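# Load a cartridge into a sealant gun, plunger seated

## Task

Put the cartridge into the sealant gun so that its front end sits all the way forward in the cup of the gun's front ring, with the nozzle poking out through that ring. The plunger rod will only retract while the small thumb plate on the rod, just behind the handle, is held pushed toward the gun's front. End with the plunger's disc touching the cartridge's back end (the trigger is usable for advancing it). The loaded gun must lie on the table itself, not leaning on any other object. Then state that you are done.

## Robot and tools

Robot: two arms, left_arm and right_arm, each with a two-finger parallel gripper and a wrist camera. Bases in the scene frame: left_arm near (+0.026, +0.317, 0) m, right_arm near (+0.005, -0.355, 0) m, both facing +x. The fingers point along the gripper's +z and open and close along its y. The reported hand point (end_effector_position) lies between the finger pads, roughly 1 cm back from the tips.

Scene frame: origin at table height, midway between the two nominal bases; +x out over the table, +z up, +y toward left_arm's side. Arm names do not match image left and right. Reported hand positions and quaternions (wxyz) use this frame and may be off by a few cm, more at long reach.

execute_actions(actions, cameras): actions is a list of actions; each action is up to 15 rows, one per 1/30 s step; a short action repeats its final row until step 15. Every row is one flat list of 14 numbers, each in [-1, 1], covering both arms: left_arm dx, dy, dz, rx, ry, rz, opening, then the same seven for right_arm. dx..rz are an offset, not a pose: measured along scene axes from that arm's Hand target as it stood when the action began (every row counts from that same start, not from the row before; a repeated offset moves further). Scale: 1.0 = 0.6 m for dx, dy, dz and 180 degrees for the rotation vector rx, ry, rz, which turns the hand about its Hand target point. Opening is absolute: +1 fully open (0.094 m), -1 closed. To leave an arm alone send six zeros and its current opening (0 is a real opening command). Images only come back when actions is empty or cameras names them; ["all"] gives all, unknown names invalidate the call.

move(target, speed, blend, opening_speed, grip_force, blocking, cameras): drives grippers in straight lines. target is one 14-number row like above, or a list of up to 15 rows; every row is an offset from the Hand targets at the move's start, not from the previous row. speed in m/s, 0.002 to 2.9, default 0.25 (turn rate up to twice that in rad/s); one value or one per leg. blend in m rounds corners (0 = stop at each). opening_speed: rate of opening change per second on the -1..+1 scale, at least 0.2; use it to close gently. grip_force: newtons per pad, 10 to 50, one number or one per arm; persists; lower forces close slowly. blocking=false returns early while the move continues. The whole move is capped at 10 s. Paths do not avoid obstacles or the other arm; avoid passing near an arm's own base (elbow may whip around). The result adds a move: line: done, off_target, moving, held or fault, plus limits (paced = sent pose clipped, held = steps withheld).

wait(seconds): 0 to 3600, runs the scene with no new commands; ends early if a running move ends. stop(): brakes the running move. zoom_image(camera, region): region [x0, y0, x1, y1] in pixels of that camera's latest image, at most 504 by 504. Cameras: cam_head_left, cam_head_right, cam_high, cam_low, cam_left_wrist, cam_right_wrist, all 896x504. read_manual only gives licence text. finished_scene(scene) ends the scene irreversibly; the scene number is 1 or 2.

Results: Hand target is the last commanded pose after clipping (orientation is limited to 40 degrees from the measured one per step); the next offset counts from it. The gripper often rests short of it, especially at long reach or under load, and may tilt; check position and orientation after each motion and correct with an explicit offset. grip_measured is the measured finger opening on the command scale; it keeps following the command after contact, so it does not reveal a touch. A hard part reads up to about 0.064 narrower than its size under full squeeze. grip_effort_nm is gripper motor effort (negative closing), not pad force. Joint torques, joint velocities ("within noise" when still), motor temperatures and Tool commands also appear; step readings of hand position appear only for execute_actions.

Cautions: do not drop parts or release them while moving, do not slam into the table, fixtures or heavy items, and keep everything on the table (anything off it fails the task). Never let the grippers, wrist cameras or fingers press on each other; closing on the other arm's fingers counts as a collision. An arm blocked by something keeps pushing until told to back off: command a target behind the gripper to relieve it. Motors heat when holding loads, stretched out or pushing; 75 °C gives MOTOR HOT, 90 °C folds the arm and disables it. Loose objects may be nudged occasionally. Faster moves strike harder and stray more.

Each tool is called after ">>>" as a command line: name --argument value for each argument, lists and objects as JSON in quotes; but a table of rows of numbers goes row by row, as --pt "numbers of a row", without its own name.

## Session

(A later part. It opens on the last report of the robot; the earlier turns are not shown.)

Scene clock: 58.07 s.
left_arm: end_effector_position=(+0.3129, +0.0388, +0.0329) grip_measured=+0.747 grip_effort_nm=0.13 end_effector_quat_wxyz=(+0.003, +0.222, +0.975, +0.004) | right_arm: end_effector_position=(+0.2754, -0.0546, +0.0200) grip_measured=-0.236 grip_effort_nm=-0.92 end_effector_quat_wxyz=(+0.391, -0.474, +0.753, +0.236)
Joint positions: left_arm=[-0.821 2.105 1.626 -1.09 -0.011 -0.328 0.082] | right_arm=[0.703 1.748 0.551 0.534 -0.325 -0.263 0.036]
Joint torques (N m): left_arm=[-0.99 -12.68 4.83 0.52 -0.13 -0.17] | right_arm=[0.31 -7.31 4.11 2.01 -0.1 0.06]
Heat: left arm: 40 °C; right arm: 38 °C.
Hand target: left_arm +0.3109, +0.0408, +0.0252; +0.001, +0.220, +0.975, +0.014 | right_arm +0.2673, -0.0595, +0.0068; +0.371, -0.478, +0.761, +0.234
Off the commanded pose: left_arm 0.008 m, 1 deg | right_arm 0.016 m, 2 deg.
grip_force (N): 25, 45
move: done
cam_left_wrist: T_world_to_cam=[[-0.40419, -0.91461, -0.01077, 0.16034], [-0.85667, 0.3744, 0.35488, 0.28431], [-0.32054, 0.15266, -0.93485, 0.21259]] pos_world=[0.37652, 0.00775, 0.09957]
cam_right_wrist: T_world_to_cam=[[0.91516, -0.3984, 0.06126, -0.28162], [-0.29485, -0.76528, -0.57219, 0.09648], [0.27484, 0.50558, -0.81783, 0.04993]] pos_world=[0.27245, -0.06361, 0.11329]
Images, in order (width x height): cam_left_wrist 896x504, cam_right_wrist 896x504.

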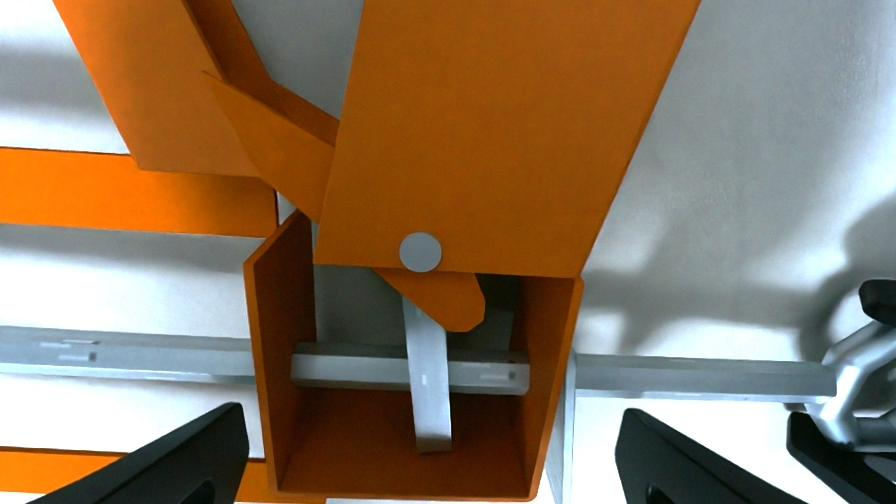

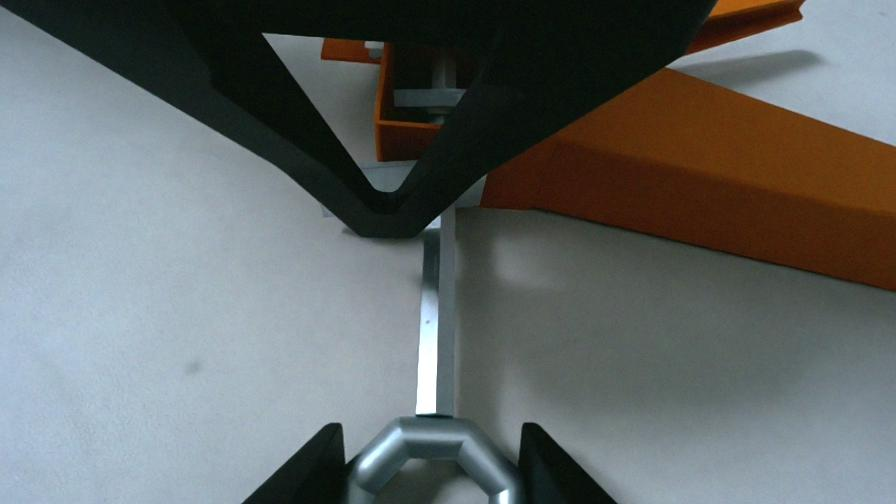

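>>> move --pt "-0.003 0.001 0.035 0 0 0 0.75 0 0 0 0 0 0 -0.35" --pt "-0.009 0.012 0.035 0 0 0 0.75 0 0 0 0 0 0 -0.35" --pt "-0.009 0.012 0.0 0 0 0 0.75 0 0 0 0 0 0 -0.35" --speed 0.1 --cameras '["cam_right_wrist","cam_left_wrist"]'

Scene clock: 60.30 s.
left_arm: end_effector_position=(+0.3036, +0.0482, +0.0322) grip_measured=+0.747 grip_effort_nm=0.13 end_effector_quat_wxyz=(-0.007, +0.222, +0.975, +0.012) | right_arm: end_effector_position=(+0.2754, -0.0546, +0.0200) grip_measured=-0.236 grip_effort_nm=-0.92 end_effector_quat_wxyz=(+0.391, -0.474, +0.753, +0.236)
Joint positions: left_arm=[-0.821 2.081 1.585 -1.1 -0.013 -0.328 0.082] | right_arm=[0.703 1.748 0.551 0.534 -0.325 -0.263 0.036]
Joint torques (N m): left_arm=[-0.61 -12.9 3.84 0.77 -0.11 -0.13] | right_arm=[0.32 -7.31 4.1 2.01 -0.1 0.06]
Heat: left arm: 41 °C; right arm: 39 °C.
Hand target: left_arm +0.3056, +0.0480, +0.0253; +0.001, +0.220, +0.975, +0.014 | right_arm +0.2673, -0.0595, +0.0068; +0.371, -0.478, +0.761, +0.234
Off the commanded pose: left_arm 0.007 m, 1 deg | right_arm 0.016 m, 2 deg.
grip_force (N): 25, 45
move: done
cam_left_wrist: T_world_to_cam=[[-0.40483, -0.91412, -0.02227, 0.16578], [-0.85013, 0.36729, 0.37732, 0.27077], [-0.33674, 0.17168, -0.92581, 0.21128]] pos_world=[0.36845, 0.01581, 0.09713]
cam_right_wrist: T_world_to_cam=[[0.91516, -0.3984, 0.06126, -0.28162], [-0.29485, -0.76528, -0.57219, 0.09648], [0.27484, 0.50558, -0.81783, 0.04993]] pos_world=[0.27245, -0.06361, 0.11329]
Images, in order (width x height): cam_left_wrist 896x504, cam_right_wrist 896x504.

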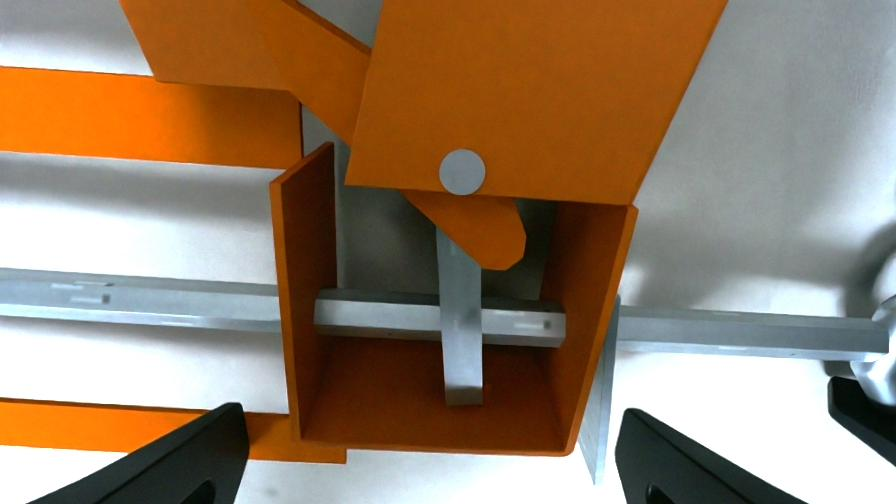

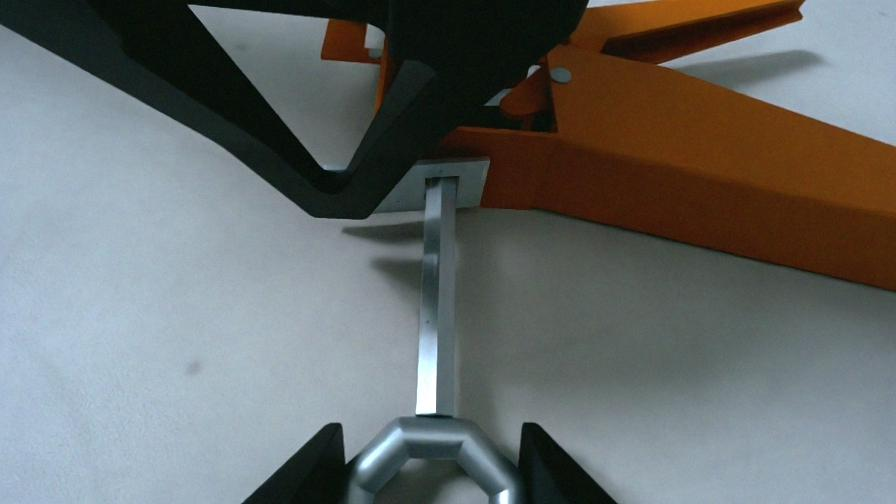

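>>> move --target '[0,0,0,0,0,0,0.12,0,0,0,0,0,0,-0.35]' --opening_speed 0.5 --grip_force '[50,45]' --cameras '["cam_right_wrist","cam_left_wrist"]'

Scene clock: 62.10 s.
left_arm: end_effector_position=(+0.3020, +0.0449, +0.0321) grip_measured=+0.121 grip_effort_nm=-0.51 end_effector_quat_wxyz=(-0.003, +0.231, +0.973, +0.014) | right_arm: end_effector_position=(+0.2754, -0.0546, +0.0200) grip_measured=-0.236 grip_effort_nm=-0.92 end_effector_quat_wxyz=(+0.391, -0.474, +0.753, +0.236)
Joint positions: left_arm=[-0.834 2.08 1.583 -1.093 -0.02 -0.321 0.053] | right_arm=[0.703 1.748 0.551 0.534 -0.325 -0.263 0.036]
Joint torques (N m): left_arm=[0.53 -12.9 3.88 0.74 -0.03 -0.21] | right_arm=[0.32 -7.32 4.11 2.01 -0.1 0.06]
Heat: left arm: 41 °C; right arm: 39 °C.
Hand target: left_arm +0.3056, +0.0480, +0.0253; +0.002, +0.220, +0.975, +0.014 | right_arm +0.2673, -0.0595, +0.0068; +0.371, -0.478, +0.761, +0.234
Off the commanded pose: left_arm 0.008 m, 1 deg | right_arm 0.016 m, 2 deg.
grip_force (N): 50, 45
move: done
cam_left_wrist: T_world_to_cam=[[-0.42209, -0.90616, -0.02686, 0.16708], [-0.8464, 0.38329, 0.36972, 0.26911], [-0.32472, 0.17879, -0.92876, 0.20731]] pos_world=[0.36562, 0.01119, 0.09754]
cam_right_wrist: T_world_to_cam=[[0.91516, -0.3984, 0.06126, -0.28162], [-0.29485, -0.76528, -0.57219, 0.09648], [0.27484, 0.50558, -0.81783, 0.04993]] pos_world=[0.27245, -0.06361, 0.11329]
Images, in order (width x height): cam_left_wrist 896x504, cam_right_wrist 896x504.

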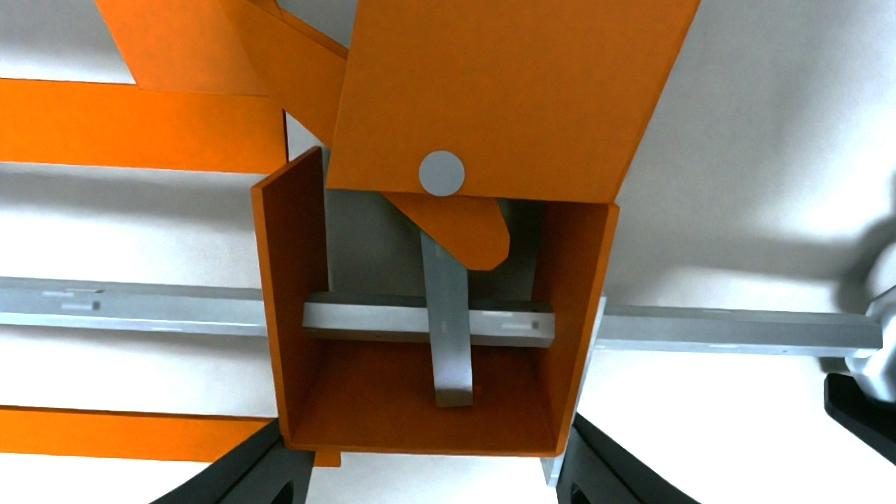

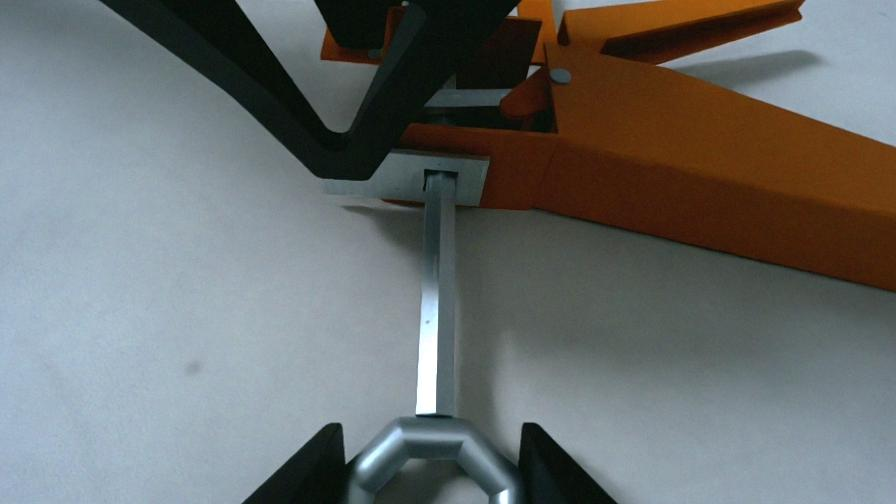

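>>> move --pt "0 0 0 0 0 0 0.04 0 0 0 0 0 0 -0.35" --pt "0.029 0.060 0 0 0 0 0.04 0 0 0 0 0 0 -0.35" --speed 0.05 --cameras '["cam_right_wrist","cam_left_wrist"]'

Scene clock: 64.07 s.
left_arm: end_effector_position=(+0.3146, +0.0696, +0.0319) grip_measured=+0.099 grip_effort_nm=-1.04 end_effector_quat_wxyz=(+0.001, +0.232, +0.973, +0.010) | right_arm: end_effector_position=(+0.2758, -0.0550, +0.0198) grip_measured=-0.236 grip_effort_nm=-0.92 end_effector_quat_wxyz=(+0.391, -0.474, +0.754, +0.234)
Joint positions: left_arm=[-0.763 2.04 1.523 -1.06 -0.018 -0.25 0.052] | right_arm=[0.703 1.748 0.551 0.534 -0.322 -0.264 0.036]
Joint torques (N m): left_arm=[3.18 -12.85 3.51 0.66 -0.06 0.05] | right_arm=[0.31 -7.31 4.08 2.01 -0.13 0.07]
Heat: left arm: 41 °C; right arm: 39 °C.
Hand target: left_arm +0.3230, +0.0840, +0.0253; +0.002, +0.220, +0.975, +0.014 | right_arm +0.2673, -0.0595, +0.0068; +0.371, -0.478, +0.761, +0.234
Off the commanded pose: left_arm 0.018 m, 1 deg | right_arm 0.016 m, 2 deg.
grip_force (N): 50, 45
move: off_target (left_arm)
cam_left_wrist: T_world_to_cam=[[-0.42329, -0.90576, -0.02077, 0.19498], [-0.84798, 0.38801, 0.36109, 0.27071], [-0.319, 0.17046, -0.9323, 0.20568]] pos_world=[0.3777, 0.0365, 0.09806]
cam_right_wrist: T_world_to_cam=[[0.91407, -0.4006, 0.06326, -0.282], [-0.29605, -0.7657, -0.57102, 0.0966], [0.27719, 0.50322, -0.8185, 0.04911]] pos_world=[0.27276, -0.06372, 0.11319]
Images, in order (width x height): cam_left_wrist 896x504, cam_right_wrist 896x504.

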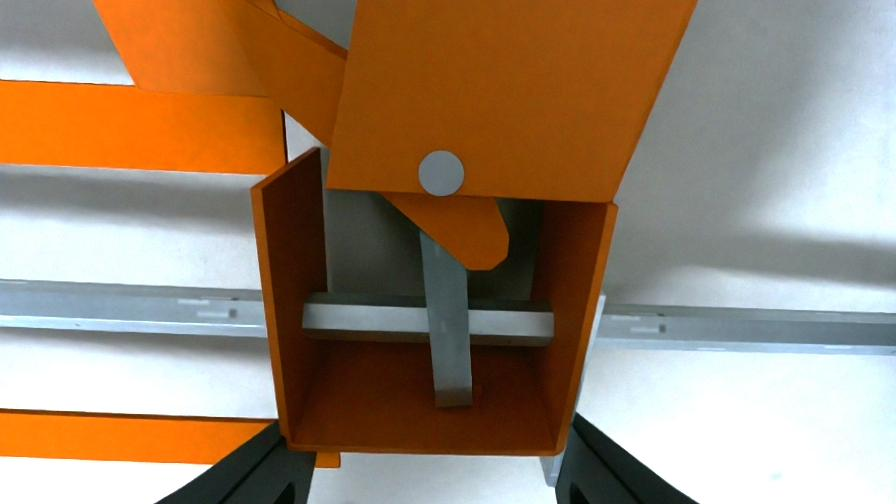

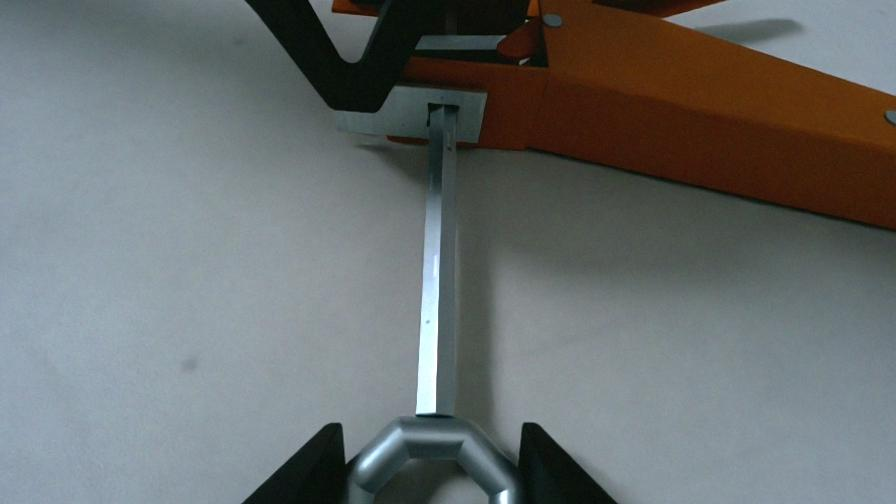

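>>> move --target '[0.0904,0.188,0,0,0,0,0.04,0,0,0,0,0,0,-0.35]' --speed 0.06 --cameras '["cam_right_wrist","cam_left_wrist","cam_high"]'

Scene clock: 66.87 s.
left_arm: end_effector_position=(+0.3697, +0.1863, +0.0348) grip_measured=+0.099 grip_effort_nm=-1.04 end_effector_quat_wxyz=(-0.002, +0.231, +0.973, +0.009) | right_arm: end_effector_position=(+0.2761, -0.0554, +0.0195) grip_measured=-0.236 grip_effort_nm=-0.92 end_effector_quat_wxyz=(+0.391, -0.474, +0.754, +0.233)
Joint positions: left_arm=[-0.419 1.991 1.462 -1.049 -0.018 0.093 0.052] | right_arm=[0.703 1.748 0.551 0.533 -0.319 -0.265 0.036]
Joint torques (N m): left_arm=[2.28 -10.61 4.66 0.82 -0.07 -0.03] | right_arm=[0.35 -7.28 4.12 2.03 -0.17 0.08]
Heat: left arm: 41 °C; right arm: 39 °C.
Hand target: left_arm +0.3773, +0.1968, +0.0253; +0.002, +0.220, +0.975, +0.014 | right_arm +0.2673, -0.0595, +0.0068; +0.371, -0.478, +0.761, +0.234
Off the commanded pose: left_arm 0.016 m, 1 deg | right_arm 0.016 m, 2 deg.
grip_force (N): 50, 45
move: off_target (left_arm)
cam_left_wrist: T_world_to_cam=[[-0.42131, -0.90672, -0.01874, 0.32336], [-0.84648, 0.38574, 0.36699, 0.2708], [-0.32553, 0.17048, -0.93004, 0.20845]] pos_world=[0.43332, 0.15321, 0.10055]
cam_right_wrist: T_world_to_cam=[[0.91332, -0.40196, 0.0654, -0.28237], [-0.29664, -0.76667, -0.56941, 0.09624], [0.27901, 0.50065, -0.81945, 0.04836]] pos_world=[0.27296, -0.06393, 0.11289]
Images, in order (width x height): cam_high 896x504, cam_left_wrist 896x504, cam_right_wrist 896x504.

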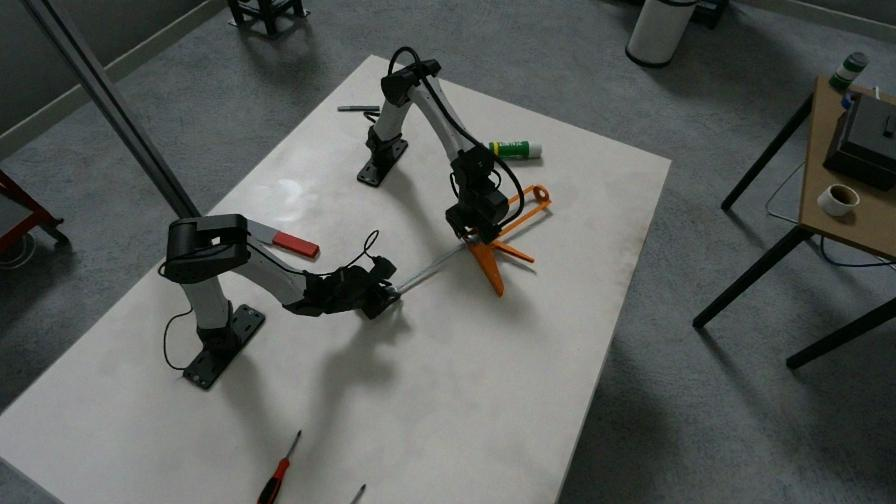

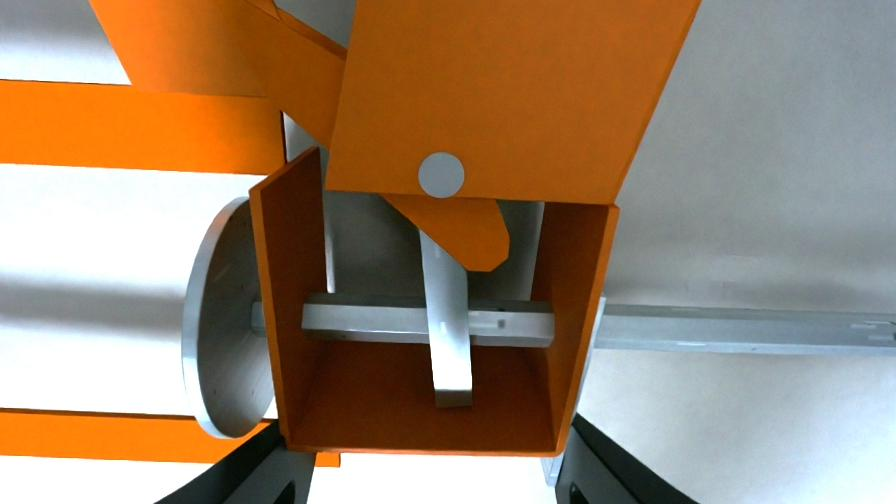

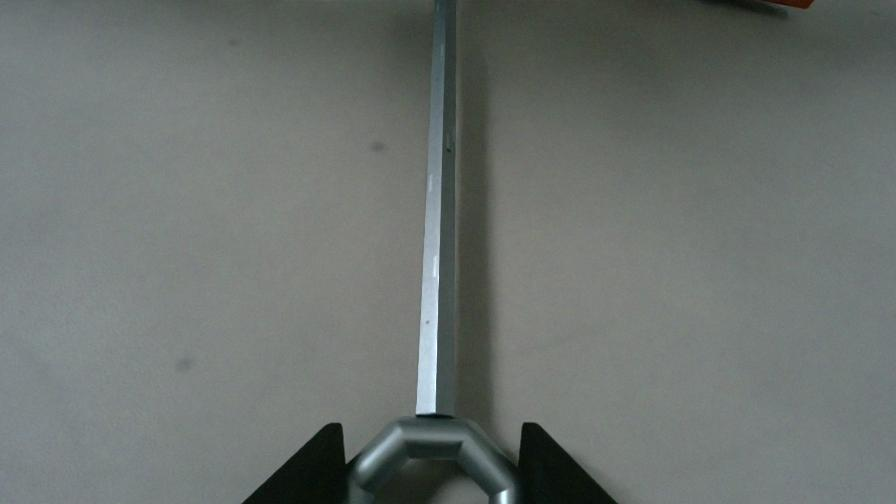

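>>> move --target '[0.0055,0.0105,0,0,0,0,0.04,0,0,0,0,0,0,-0.35]' --speed 0.05 --cameras '["cam_left_wrist"]'

>>> zoom_image --camera "cam_left_wrist" --region '[140, 160, 400, 504]'

Scene clock: 68.63 s.
left_arm: end_effector_position=(+0.3711, +0.1899, +0.0348) grip_measured=+0.099 grip_effort_nm=-1.04 end_effector_quat_wxyz=(-0.002, +0.233, +0.972, +0.009) | right_arm: end_effector_position=(+0.2765, -0.0551, +0.0200) grip_measured=-0.236 grip_effort_nm=-0.93 end_effector_quat_wxyz=(+0.392, -0.473, +0.753, +0.233)
Joint positions: left_arm=[-0.408 1.991 1.462 -1.049 -0.018 0.109 0.052] | right_arm=[0.703 1.748 0.551 0.536 -0.319 -0.265 0.036]
Joint torques (N m): left_arm=[3.02 -10.32 5.09 0.81 -0.08 0] | right_arm=[0.32 -7.32 4.11 2 -0.17 0.08]
Heat: left arm: 40 °C; right arm: 39 °C.
Hand target: left_arm +0.3806, +0.2032, +0.0253; +0.002, +0.220, +0.975, +0.014 | right_arm +0.2673, -0.0596, +0.0067; +0.371, -0.478, +0.761, +0.234
Off the commanded pose: left_arm 0.019 m, 2 deg | right_arm 0.017 m, 3 deg.
grip_force (N): 50, 45
move: off_target (left_arm)
cam_left_wrist: T_world_to_cam=[[-0.42579, -0.90463, -0.01869, 0.3286], [-0.84456, 0.38994, 0.36696, 0.2691], [-0.32467, 0.17203, -0.93005, 0.20768]] pos_world=[0.43461, 0.1566, 0.10055]

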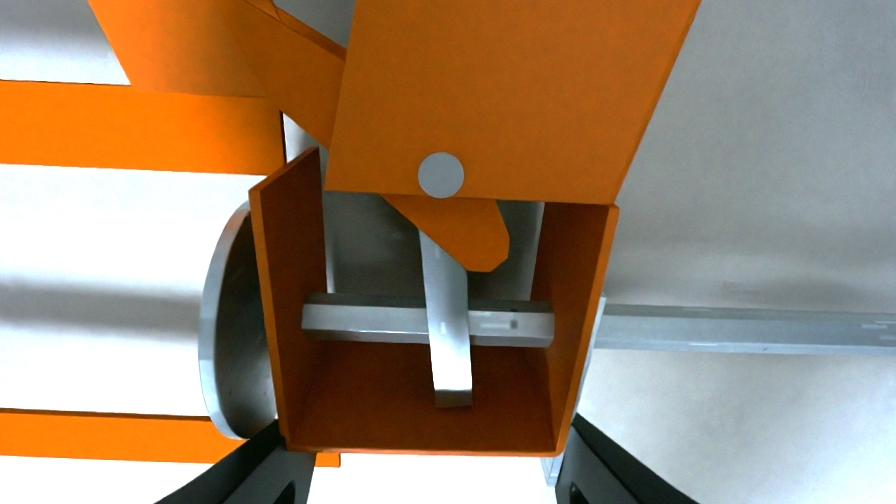

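Scaled by 1.465 from the camera's image (finer frame: 1280x720).

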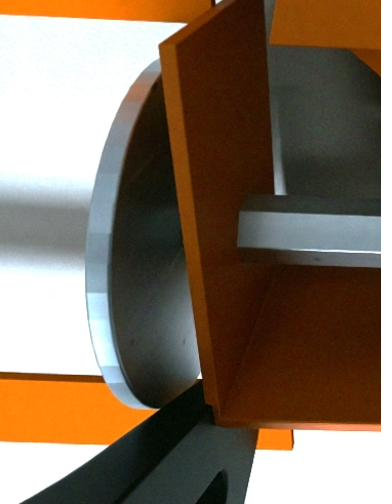

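>>> move --pt "-0.012 -0.018 0.01 0 0 0 0.04 0 0 0 0 0 0 -0.35" --pt "-0.012 -0.018 0.01 0 0 0 0.3 0 0 0 0 0 0 -0.35" --pt "-0.012 -0.018 0.3 0 0 0 0.3 0 0 0 0 0 0 -0.35" --pt "0.0 0.04 0.3 0 0 0 0.8 0 0 0 0 0 0 -0.35" --speed 0.15 --cameras '["cam_left_wrist","cam_high","cam_low","cam_right_wrist"]'

Scene clock: 73.27 s.
left_arm: end_effector_position=(+0.3829, +0.2226, +0.1926) grip_measured=+0.797 grip_effort_nm=0.13 end_effector_quat_wxyz=(+0.042, +0.217, +0.975, +0.005) | right_arm: end_effector_position=(+0.2762, -0.0562, +0.0187) grip_measured=-0.237 grip_effort_nm=-0.92 end_effector_quat_wxyz=(+0.389, -0.469, +0.758, +0.233)
Joint positions: left_arm=[-0.312 1.913 1.985 -1.559 -0.014 0.173 0.084] | right_arm=[0.703 1.748 0.549 0.532 -0.314 -0.254 0.036]
Joint torques (N m): left_arm=[-0.02 -14.27 6.89 0.49 -0.08 0.03] | right_arm=[0.31 -7.25 4.22 2.03 -0.21 -0.03]
Heat: left arm: 41 °C; right arm: 40 °C.
Hand target: left_arm +0.3805, +0.2271, +0.2054; +0.002, +0.220, +0.975, +0.014 | right_arm +0.2673, -0.0596, +0.0067; +0.371, -0.478, +0.761, +0.234
Off the commanded pose: left_arm 0.014 m, 5 deg | right_arm 0.015 m, 2 deg.
joint sent to its limit (left arm) — joint 4 (wrist pitch), lower limit. The joint targets are off in orientation, not in position.
grip_force (N): 50, 45
move: off_target (left_arm); target 4's new opening was sent with left_arm's hand 0.014 m and 5 deg from that target
cam_left_wrist: T_world_to_cam=[[-0.39479, -0.91838, -0.02703, 0.3589], [-0.88421, 0.37178, 0.28275, 0.24385], [-0.24962, 0.13553, -0.95881, 0.33762]] pos_world=[0.44159, 0.19319, 0.26447]
cam_right_wrist: T_world_to_cam=[[0.90987, -0.41078, 0.05829, -0.28211], [-0.30825, -0.76332, -0.56774, 0.09862], [0.27771, 0.4986, -0.82115, 0.04841]] pos_world=[0.27364, -0.06474, 0.11218]
Images, in order (width x height): cam_high 896x504, cam_low 896x504, cam_left_wrist 896x504, cam_right_wrist 896x504.

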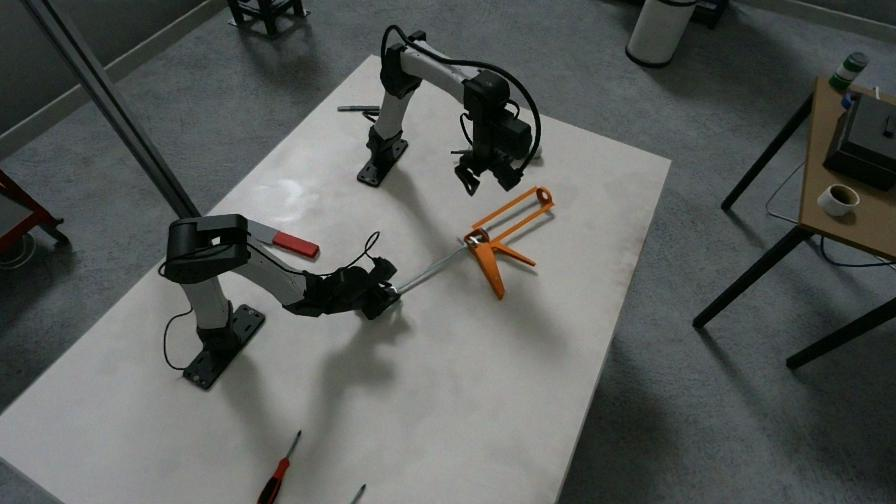

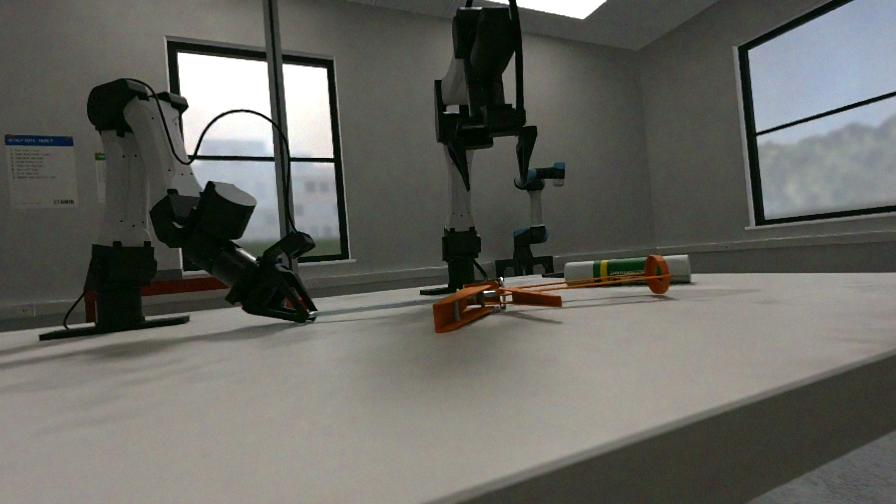

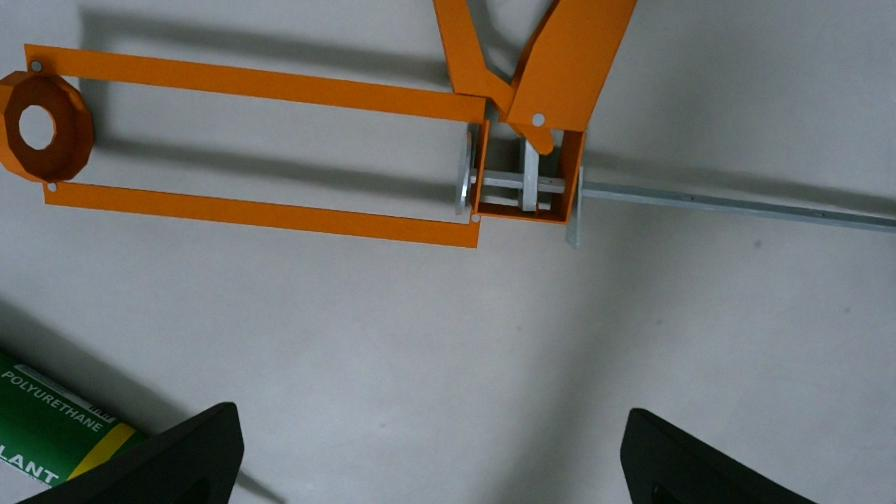

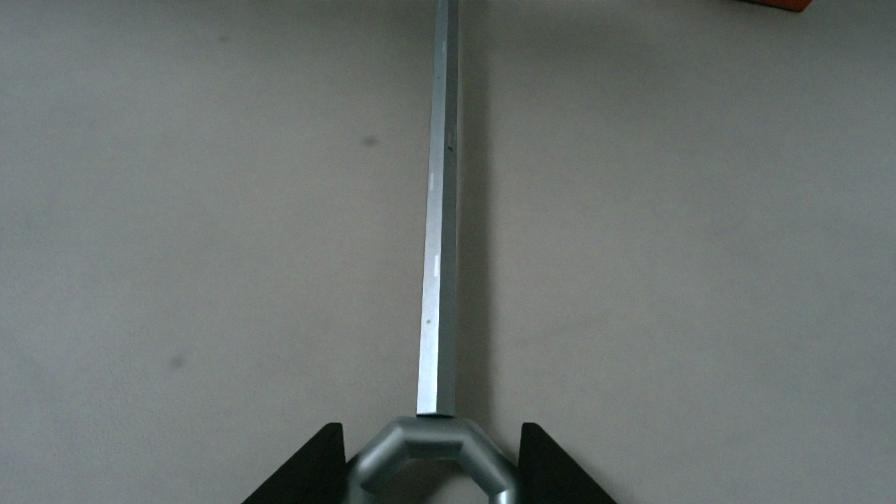

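>>> move --target '[0,0,0,0,0,0,0.8,-0.0715,-0.132,0.003,0,0,0,-0.35]' --speed 0.06 --cameras '["cam_left_wrist","cam_high","cam_low","cam_right_wrist"]'

Scene clock: 78.00 s.
left_arm: end_effector_position=(+0.3829, +0.2226, +0.1926) grip_measured=+0.797 grip_effort_nm=0.13 end_effector_quat_wxyz=(+0.042, +0.217, +0.975, +0.005) | right_arm: end_effector_position=(+0.2339, -0.1314, +0.0166) grip_measured=-0.237 grip_effort_nm=-0.92 end_effector_quat_wxyz=(+0.389, -0.471, +0.756, +0.235)
Joint positions: left_arm=[-0.312 1.913 1.985 -1.559 -0.014 0.173 0.084] | right_arm=[0.539 1.475 0.256 0.511 -0.448 -0.37 0.036]
Joint torques (N m): left_arm=[-0.05 -14.31 6.9 0.5 -0.08 0.02] | right_arm=[-0.81 -6.63 3.7 1.62 -0.25 -0.12]
Heat: left arm: 41 °C; right arm: 40 °C.
Hand target: left_arm +0.3805, +0.2271, +0.2054; +0.002, +0.220, +0.975, +0.014 | right_arm +0.2244, -0.1388, +0.0086; +0.371, -0.478, +0.761, +0.234
Off the commanded pose: left_arm 0.014 m, 5 deg | right_arm 0.014 m, 2 deg.
joint sent to its limit (left arm) — joint 4 (wrist pitch), lower limit. The joint targets are off in orientation, not in position.
grip_force (N): 50, 45
move: off_target (right_arm)
cam_left_wrist: T_world_to_cam=[[-0.39479, -0.91838, -0.02703, 0.3589], [-0.88421, 0.37178, 0.28275, 0.24385], [-0.24962, 0.13553, -0.95881, 0.33762]] pos_world=[0.44159, 0.19319, 0.26447]
cam_right_wrist: T_world_to_cam=[[0.91285, -0.40419, 0.05771, -0.27421], [-0.3025, -0.76447, -0.56927, 0.02539], [0.27421, 0.50221, -0.82012, 0.09718]] pos_world=[0.23134, -0.14023, 0.10998]
Images, in order (width x height): cam_high 896x504, cam_low 896x504, cam_left_wrist 896x504, cam_right_wrist 896x504.

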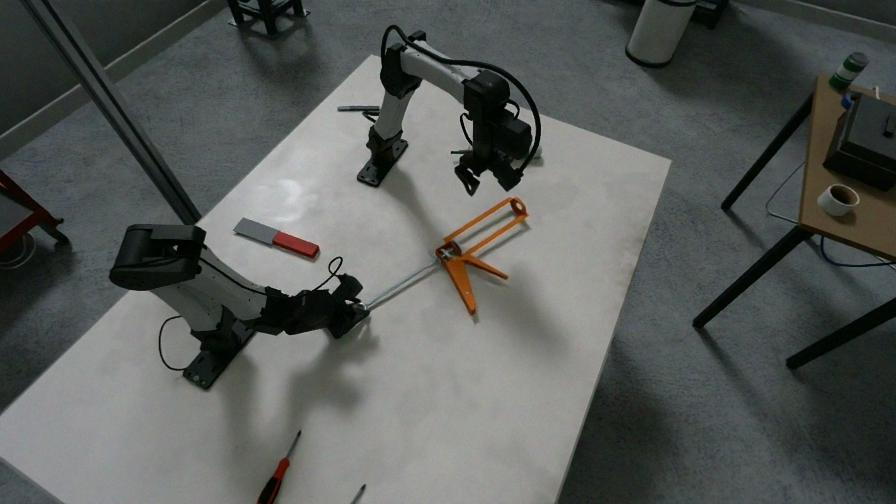

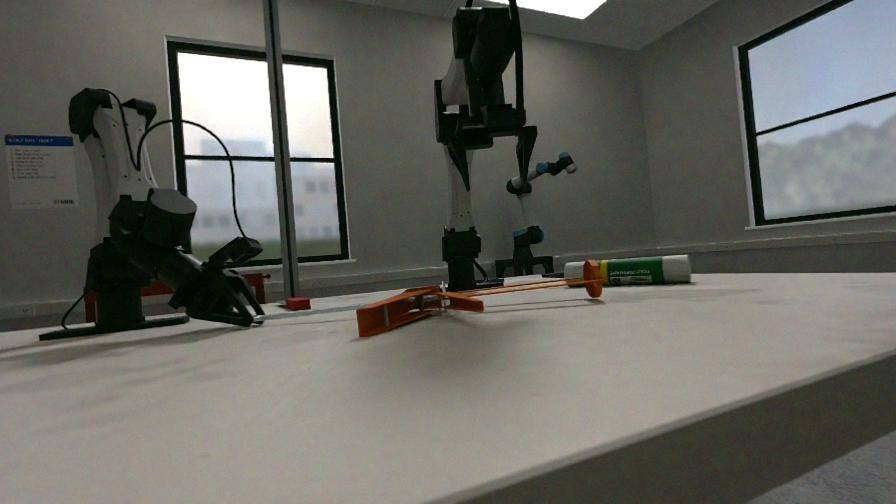

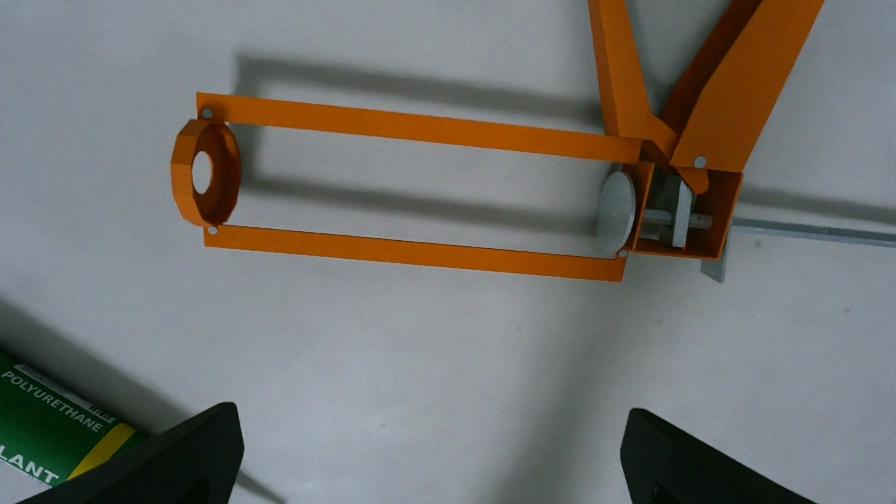

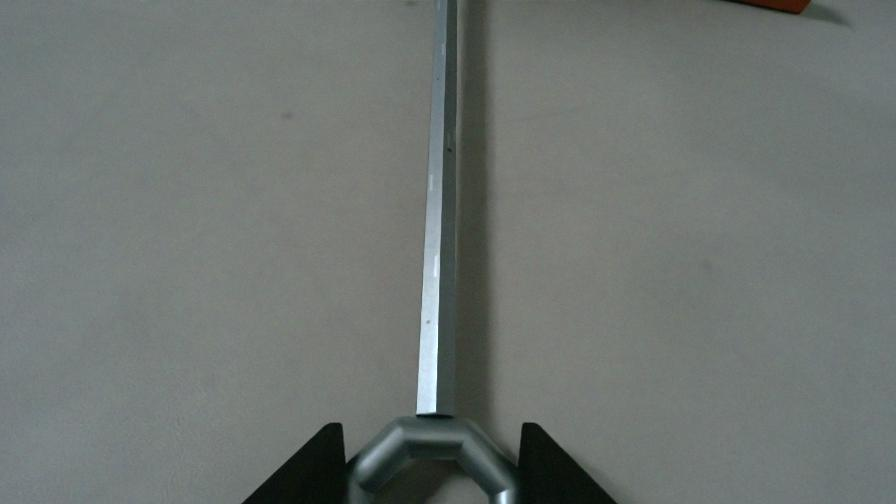

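>>> move --target '[-0.076,0.455,-0.126,-0.0093,-0.0012,0.3109,0.8,0,0,0,0,0,0,-0.35]' --speed 0.25 --cameras '["cam_left_wrist","cam_high"]'

Scene clock: 83.63 s.
left_arm: end_effector_position=(+0.3271, +0.4977, +0.1284) grip_measured=+0.797 grip_effort_nm=0.13 end_effector_quat_wxyz=(-0.010, -0.257, +0.966, +0.004) | right_arm: end_effector_position=(+0.2339, -0.1314, +0.0166) grip_measured=-0.237 grip_effort_nm=-0.92 end_effector_quat_wxyz=(+0.389, -0.472, +0.756, +0.235)
Joint positions: left_arm=[0.487 1.892 1.701 -1.397 -0.014 0.014 0.084] | right_arm=[0.539 1.475 0.256 0.511 -0.448 -0.37 0.036]
Joint torques (N m): left_arm=[-0.25 -9.95 8.65 0.38 0.18 -0.15] | right_arm=[-0.84 -6.67 3.71 1.6 -0.25 -0.13]
Heat: left arm: 41 °C; right arm: 39 °C.
Hand target: left_arm +0.3349, +0.5001, +0.1297; +0.000, -0.263, +0.965, +0.000 | right_arm +0.2245, -0.1388, +0.0086; +0.371, -0.478, +0.761, +0.234
Off the commanded pose: left_arm 0.008 m, 1 deg | right_arm 0.014 m, 2 deg.
grip_force (N): 50, 45
move: done
cam_left_wrist: T_world_to_cam=[[0.52254, -0.85247, -0.01533, 0.25337], [-0.78722, -0.48929, 0.37535, 0.49522], [-0.32748, -0.18407, -0.92676, 0.40521]] pos_world=[0.39015, 0.53289, 0.19354]
Images, in order (width x height): cam_high 896x504, cam_left_wrist 896x504.

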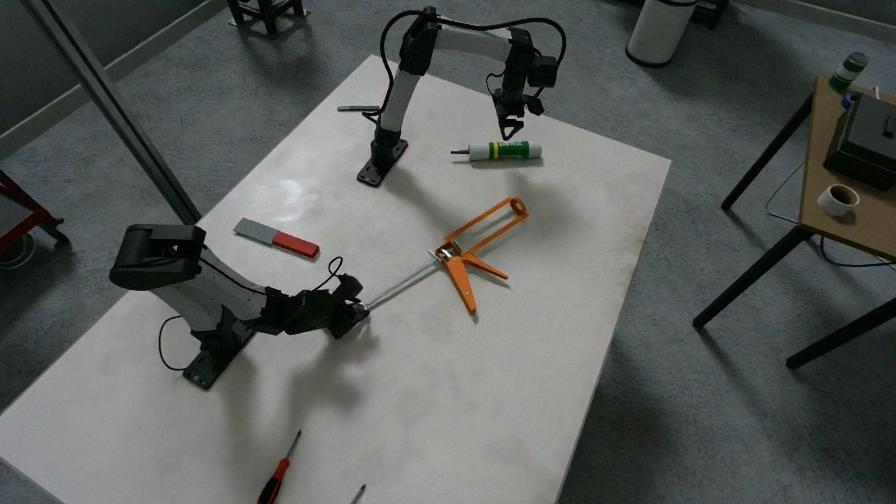

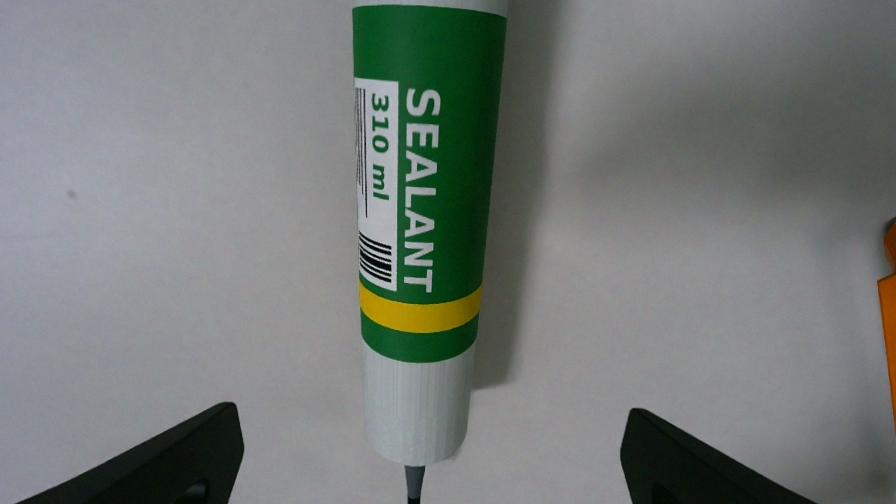

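>>> move --pt "0.0285 0.038 -0.06 0 0 -0.0106 0.8 0 0 0 0 0 0 -0.35" --pt "0.0285 0.038 -0.18 0 0 -0.0106 0.8 0 0 0 0 0 0 -0.35" --speed 0.15 --cameras '["cam_left_wrist"]'

Scene clock: 86.97 s.
left_arm: end_effector_position=(+0.3533, +0.5238, +0.0297) grip_measured=+0.797 grip_effort_nm=0.13 end_effector_quat_wxyz=(+0.004, -0.249, +0.968, +0.008) | right_arm: end_effector_position=(+0.2339, -0.1314, +0.0166) grip_measured=-0.237 grip_effort_nm=-0.92 end_effector_quat_wxyz=(+0.389, -0.472, +0.756, +0.235)
Joint positions: left_arm=[0.511 2.05 1.528 -1.037 -0.014 0.053 0.084] | right_arm=[0.539 1.475 0.256 0.511 -0.448 -0.37 0.036]
Joint torques (N m): left_arm=[0.23 -11.54 5.2 0.55 0.18 0.01] | right_arm=[-0.84 -6.67 3.7 1.61 -0.26 -0.13]
Heat: left arm: 41 °C; right arm: 39 °C.
Hand target: left_arm +0.3520, +0.5230, +0.0217; +0.000, -0.247, +0.969, +0.000 | right_arm +0.2245, -0.1388, +0.0086; +0.371, -0.478, +0.761, +0.234
Off the commanded pose: left_arm 0.008 m, 1 deg | right_arm 0.014 m, 2 deg.
grip_force (N): 50, 45
move: done
cam_left_wrist: T_world_to_cam=[[0.50953, -0.86032, -0.01528, 0.2691], [-0.80375, -0.48222, 0.34849, 0.56866], [-0.30718, -0.16528, -0.93719, 0.31044]] pos_world=[0.41531, 0.55704, 0.09688]

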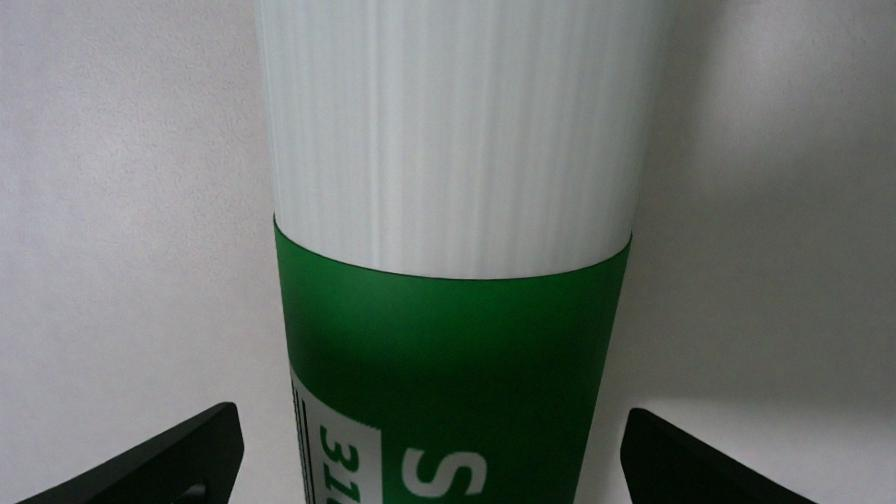

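>>> move --target '[0,0,0,0,0,0,0.0,0,0,0,0,0,0,-0.35]' --opening_speed 0.6 --grip_force '[35,45]' --cameras '["cam_left_wrist"]'

Scene clock: 89.60 s.
left_arm: end_effector_position=(+0.3536, +0.5239, +0.0297) grip_measured=+0.054 grip_effort_nm=-0.71 end_effector_quat_wxyz=(+0.004, -0.249, +0.969, +0.008) | right_arm: end_effector_position=(+0.2339, -0.1314, +0.0166) grip_measured=-0.237 grip_effort_nm=-0.92 end_effector_quat_wxyz=(+0.389, -0.472, +0.756, +0.235)
Joint positions: left_arm=[0.511 2.05 1.528 -1.036 -0.013 0.054 0.05] | right_arm=[0.539 1.475 0.256 0.511 -0.448 -0.37 0.036]
Joint torques (N m): left_arm=[0.17 -11.43 5.16 0.58 0.17 0] | right_arm=[-0.83 -6.67 3.69 1.6 -0.26 -0.13]
Motor temperatures (°C): left_arm=[24 42 34 26 23 22 23] | right_arm=[24 36 33 39 23 22 26]
Heat: left arm: 42 °C; right arm: 39 °C.
Hand target: left_arm +0.3520, +0.5230, +0.0217; -0.001, -0.247, +0.969, +0.000 | right_arm +0.2245, -0.1388, +0.0086; +0.371, -0.478, +0.761, +0.234
Off the commanded pose: left_arm 0.008 m, 1 deg | right_arm 0.014 m, 2 deg.
grip_force (N): 35, 45
move: done
cam_left_wrist: T_world_to_cam=[[0.50853, -0.86091, -0.0149, 0.26971], [-0.80473, -0.48136, 0.34741, 0.56882], [-0.30627, -0.16468, -0.93759, 0.30992]] pos_world=[0.41551, 0.55704, 0.09698]

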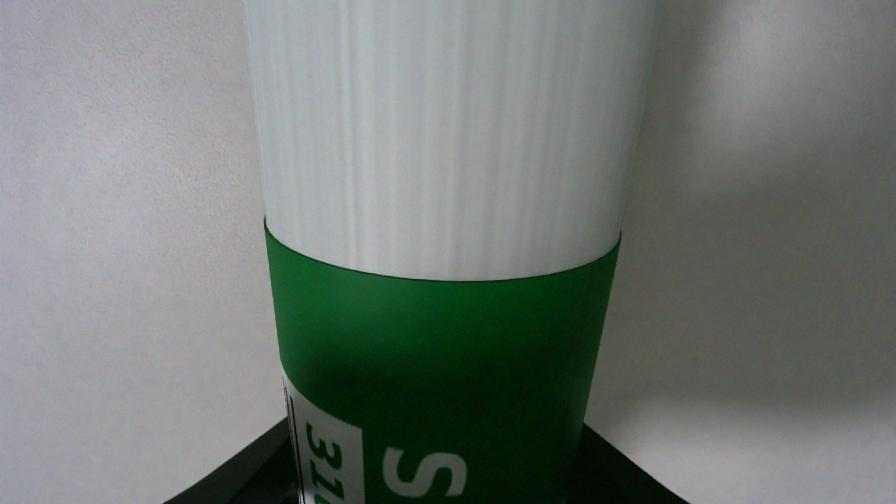

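>>> move --pt "0 0 0.147 0 0 0 0.0 0 0 0 0 0 0 -0.35" --pt "-0.07 -0.172 0.147 0 0 -0.603 0.0 0 0 0 0 0 0 -0.35" --pt "-0.07 -0.172 0.02 0 0 -0.603 0.0 0 0 0 0 0 0 -0.35" --speed '[0.15,0.3,0.12]' --cameras '["cam_left_wrist","cam_high","cam_low"]'

Scene clock: 96.57 s.
left_arm: end_effector_position=(+0.3077, +0.4226, +0.0342) grip_measured=+0.053 grip_effort_nm=-0.76 end_effector_quat_wxyz=(-0.006, +0.635, +0.773, +0.001) | right_arm: end_effector_position=(+0.2339, -0.1314, +0.0166) grip_measured=-0.237 grip_effort_nm=-0.93 end_effector_quat_wxyz=(+0.389, -0.472, +0.756, +0.235)
Joint positions: left_arm=[0.305 1.749 1.14 -0.967 -0.011 1.726 0.049] | right_arm=[0.539 1.475 0.256 0.511 -0.448 -0.37 0.036]
Joint torques (N m): left_arm=[-0.87 -9.21 5.75 0.48 0.22 0.07] | right_arm=[-0.83 -6.67 3.71 1.6 -0.26 -0.13]
Heat: left arm: 43 °C; right arm: 39 °C.
Hand target: left_arm +0.3101, +0.4197, +0.0337; +0.000, +0.642, +0.766, +0.000 | right_arm +0.2245, -0.1388, +0.0086; +0.371, -0.478, +0.761, +0.234
Off the commanded pose: left_arm 0.004 m, 1 deg | right_arm 0.014 m, 2 deg.
grip_force (N): 35, 45
move: done
cam_left_wrist: T_world_to_cam=[[-0.97453, -0.22419, 0.00534, 0.39249], [-0.20641, 0.90605, 0.3694, -0.28953], [-0.08765, 0.3589, -0.92925, -0.00539]] pos_world=[0.32226, 0.35226, 0.09985]
Images, in order (width x height): cam_high 896x504, cam_low 896x504, cam_left_wrist 896x504.

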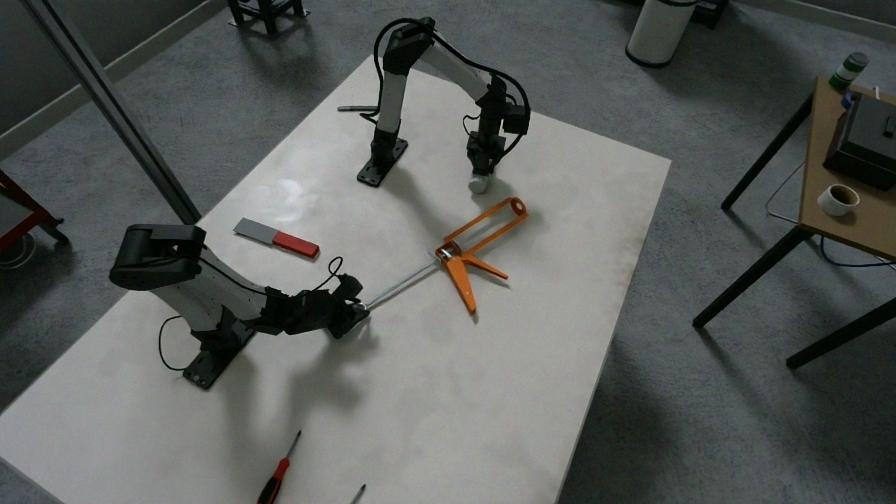

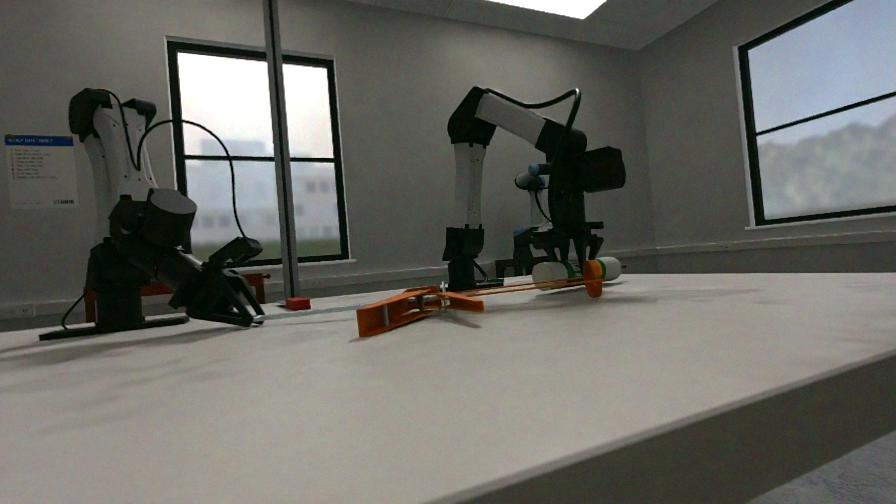

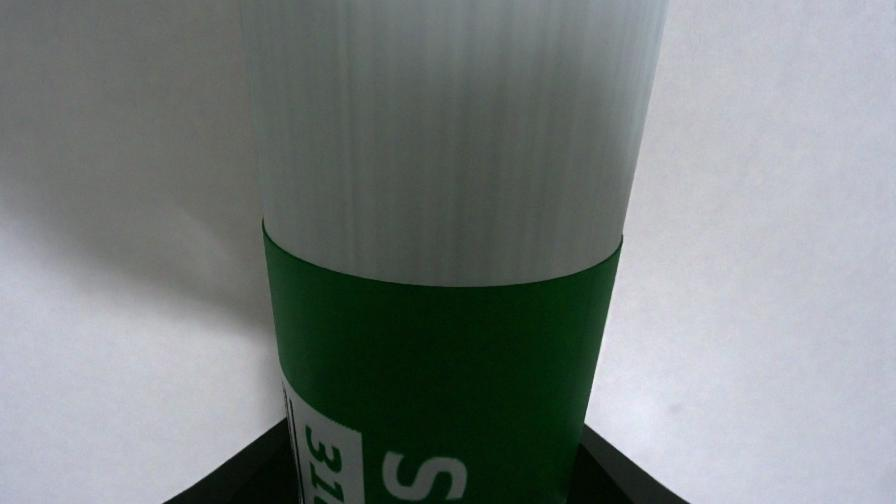

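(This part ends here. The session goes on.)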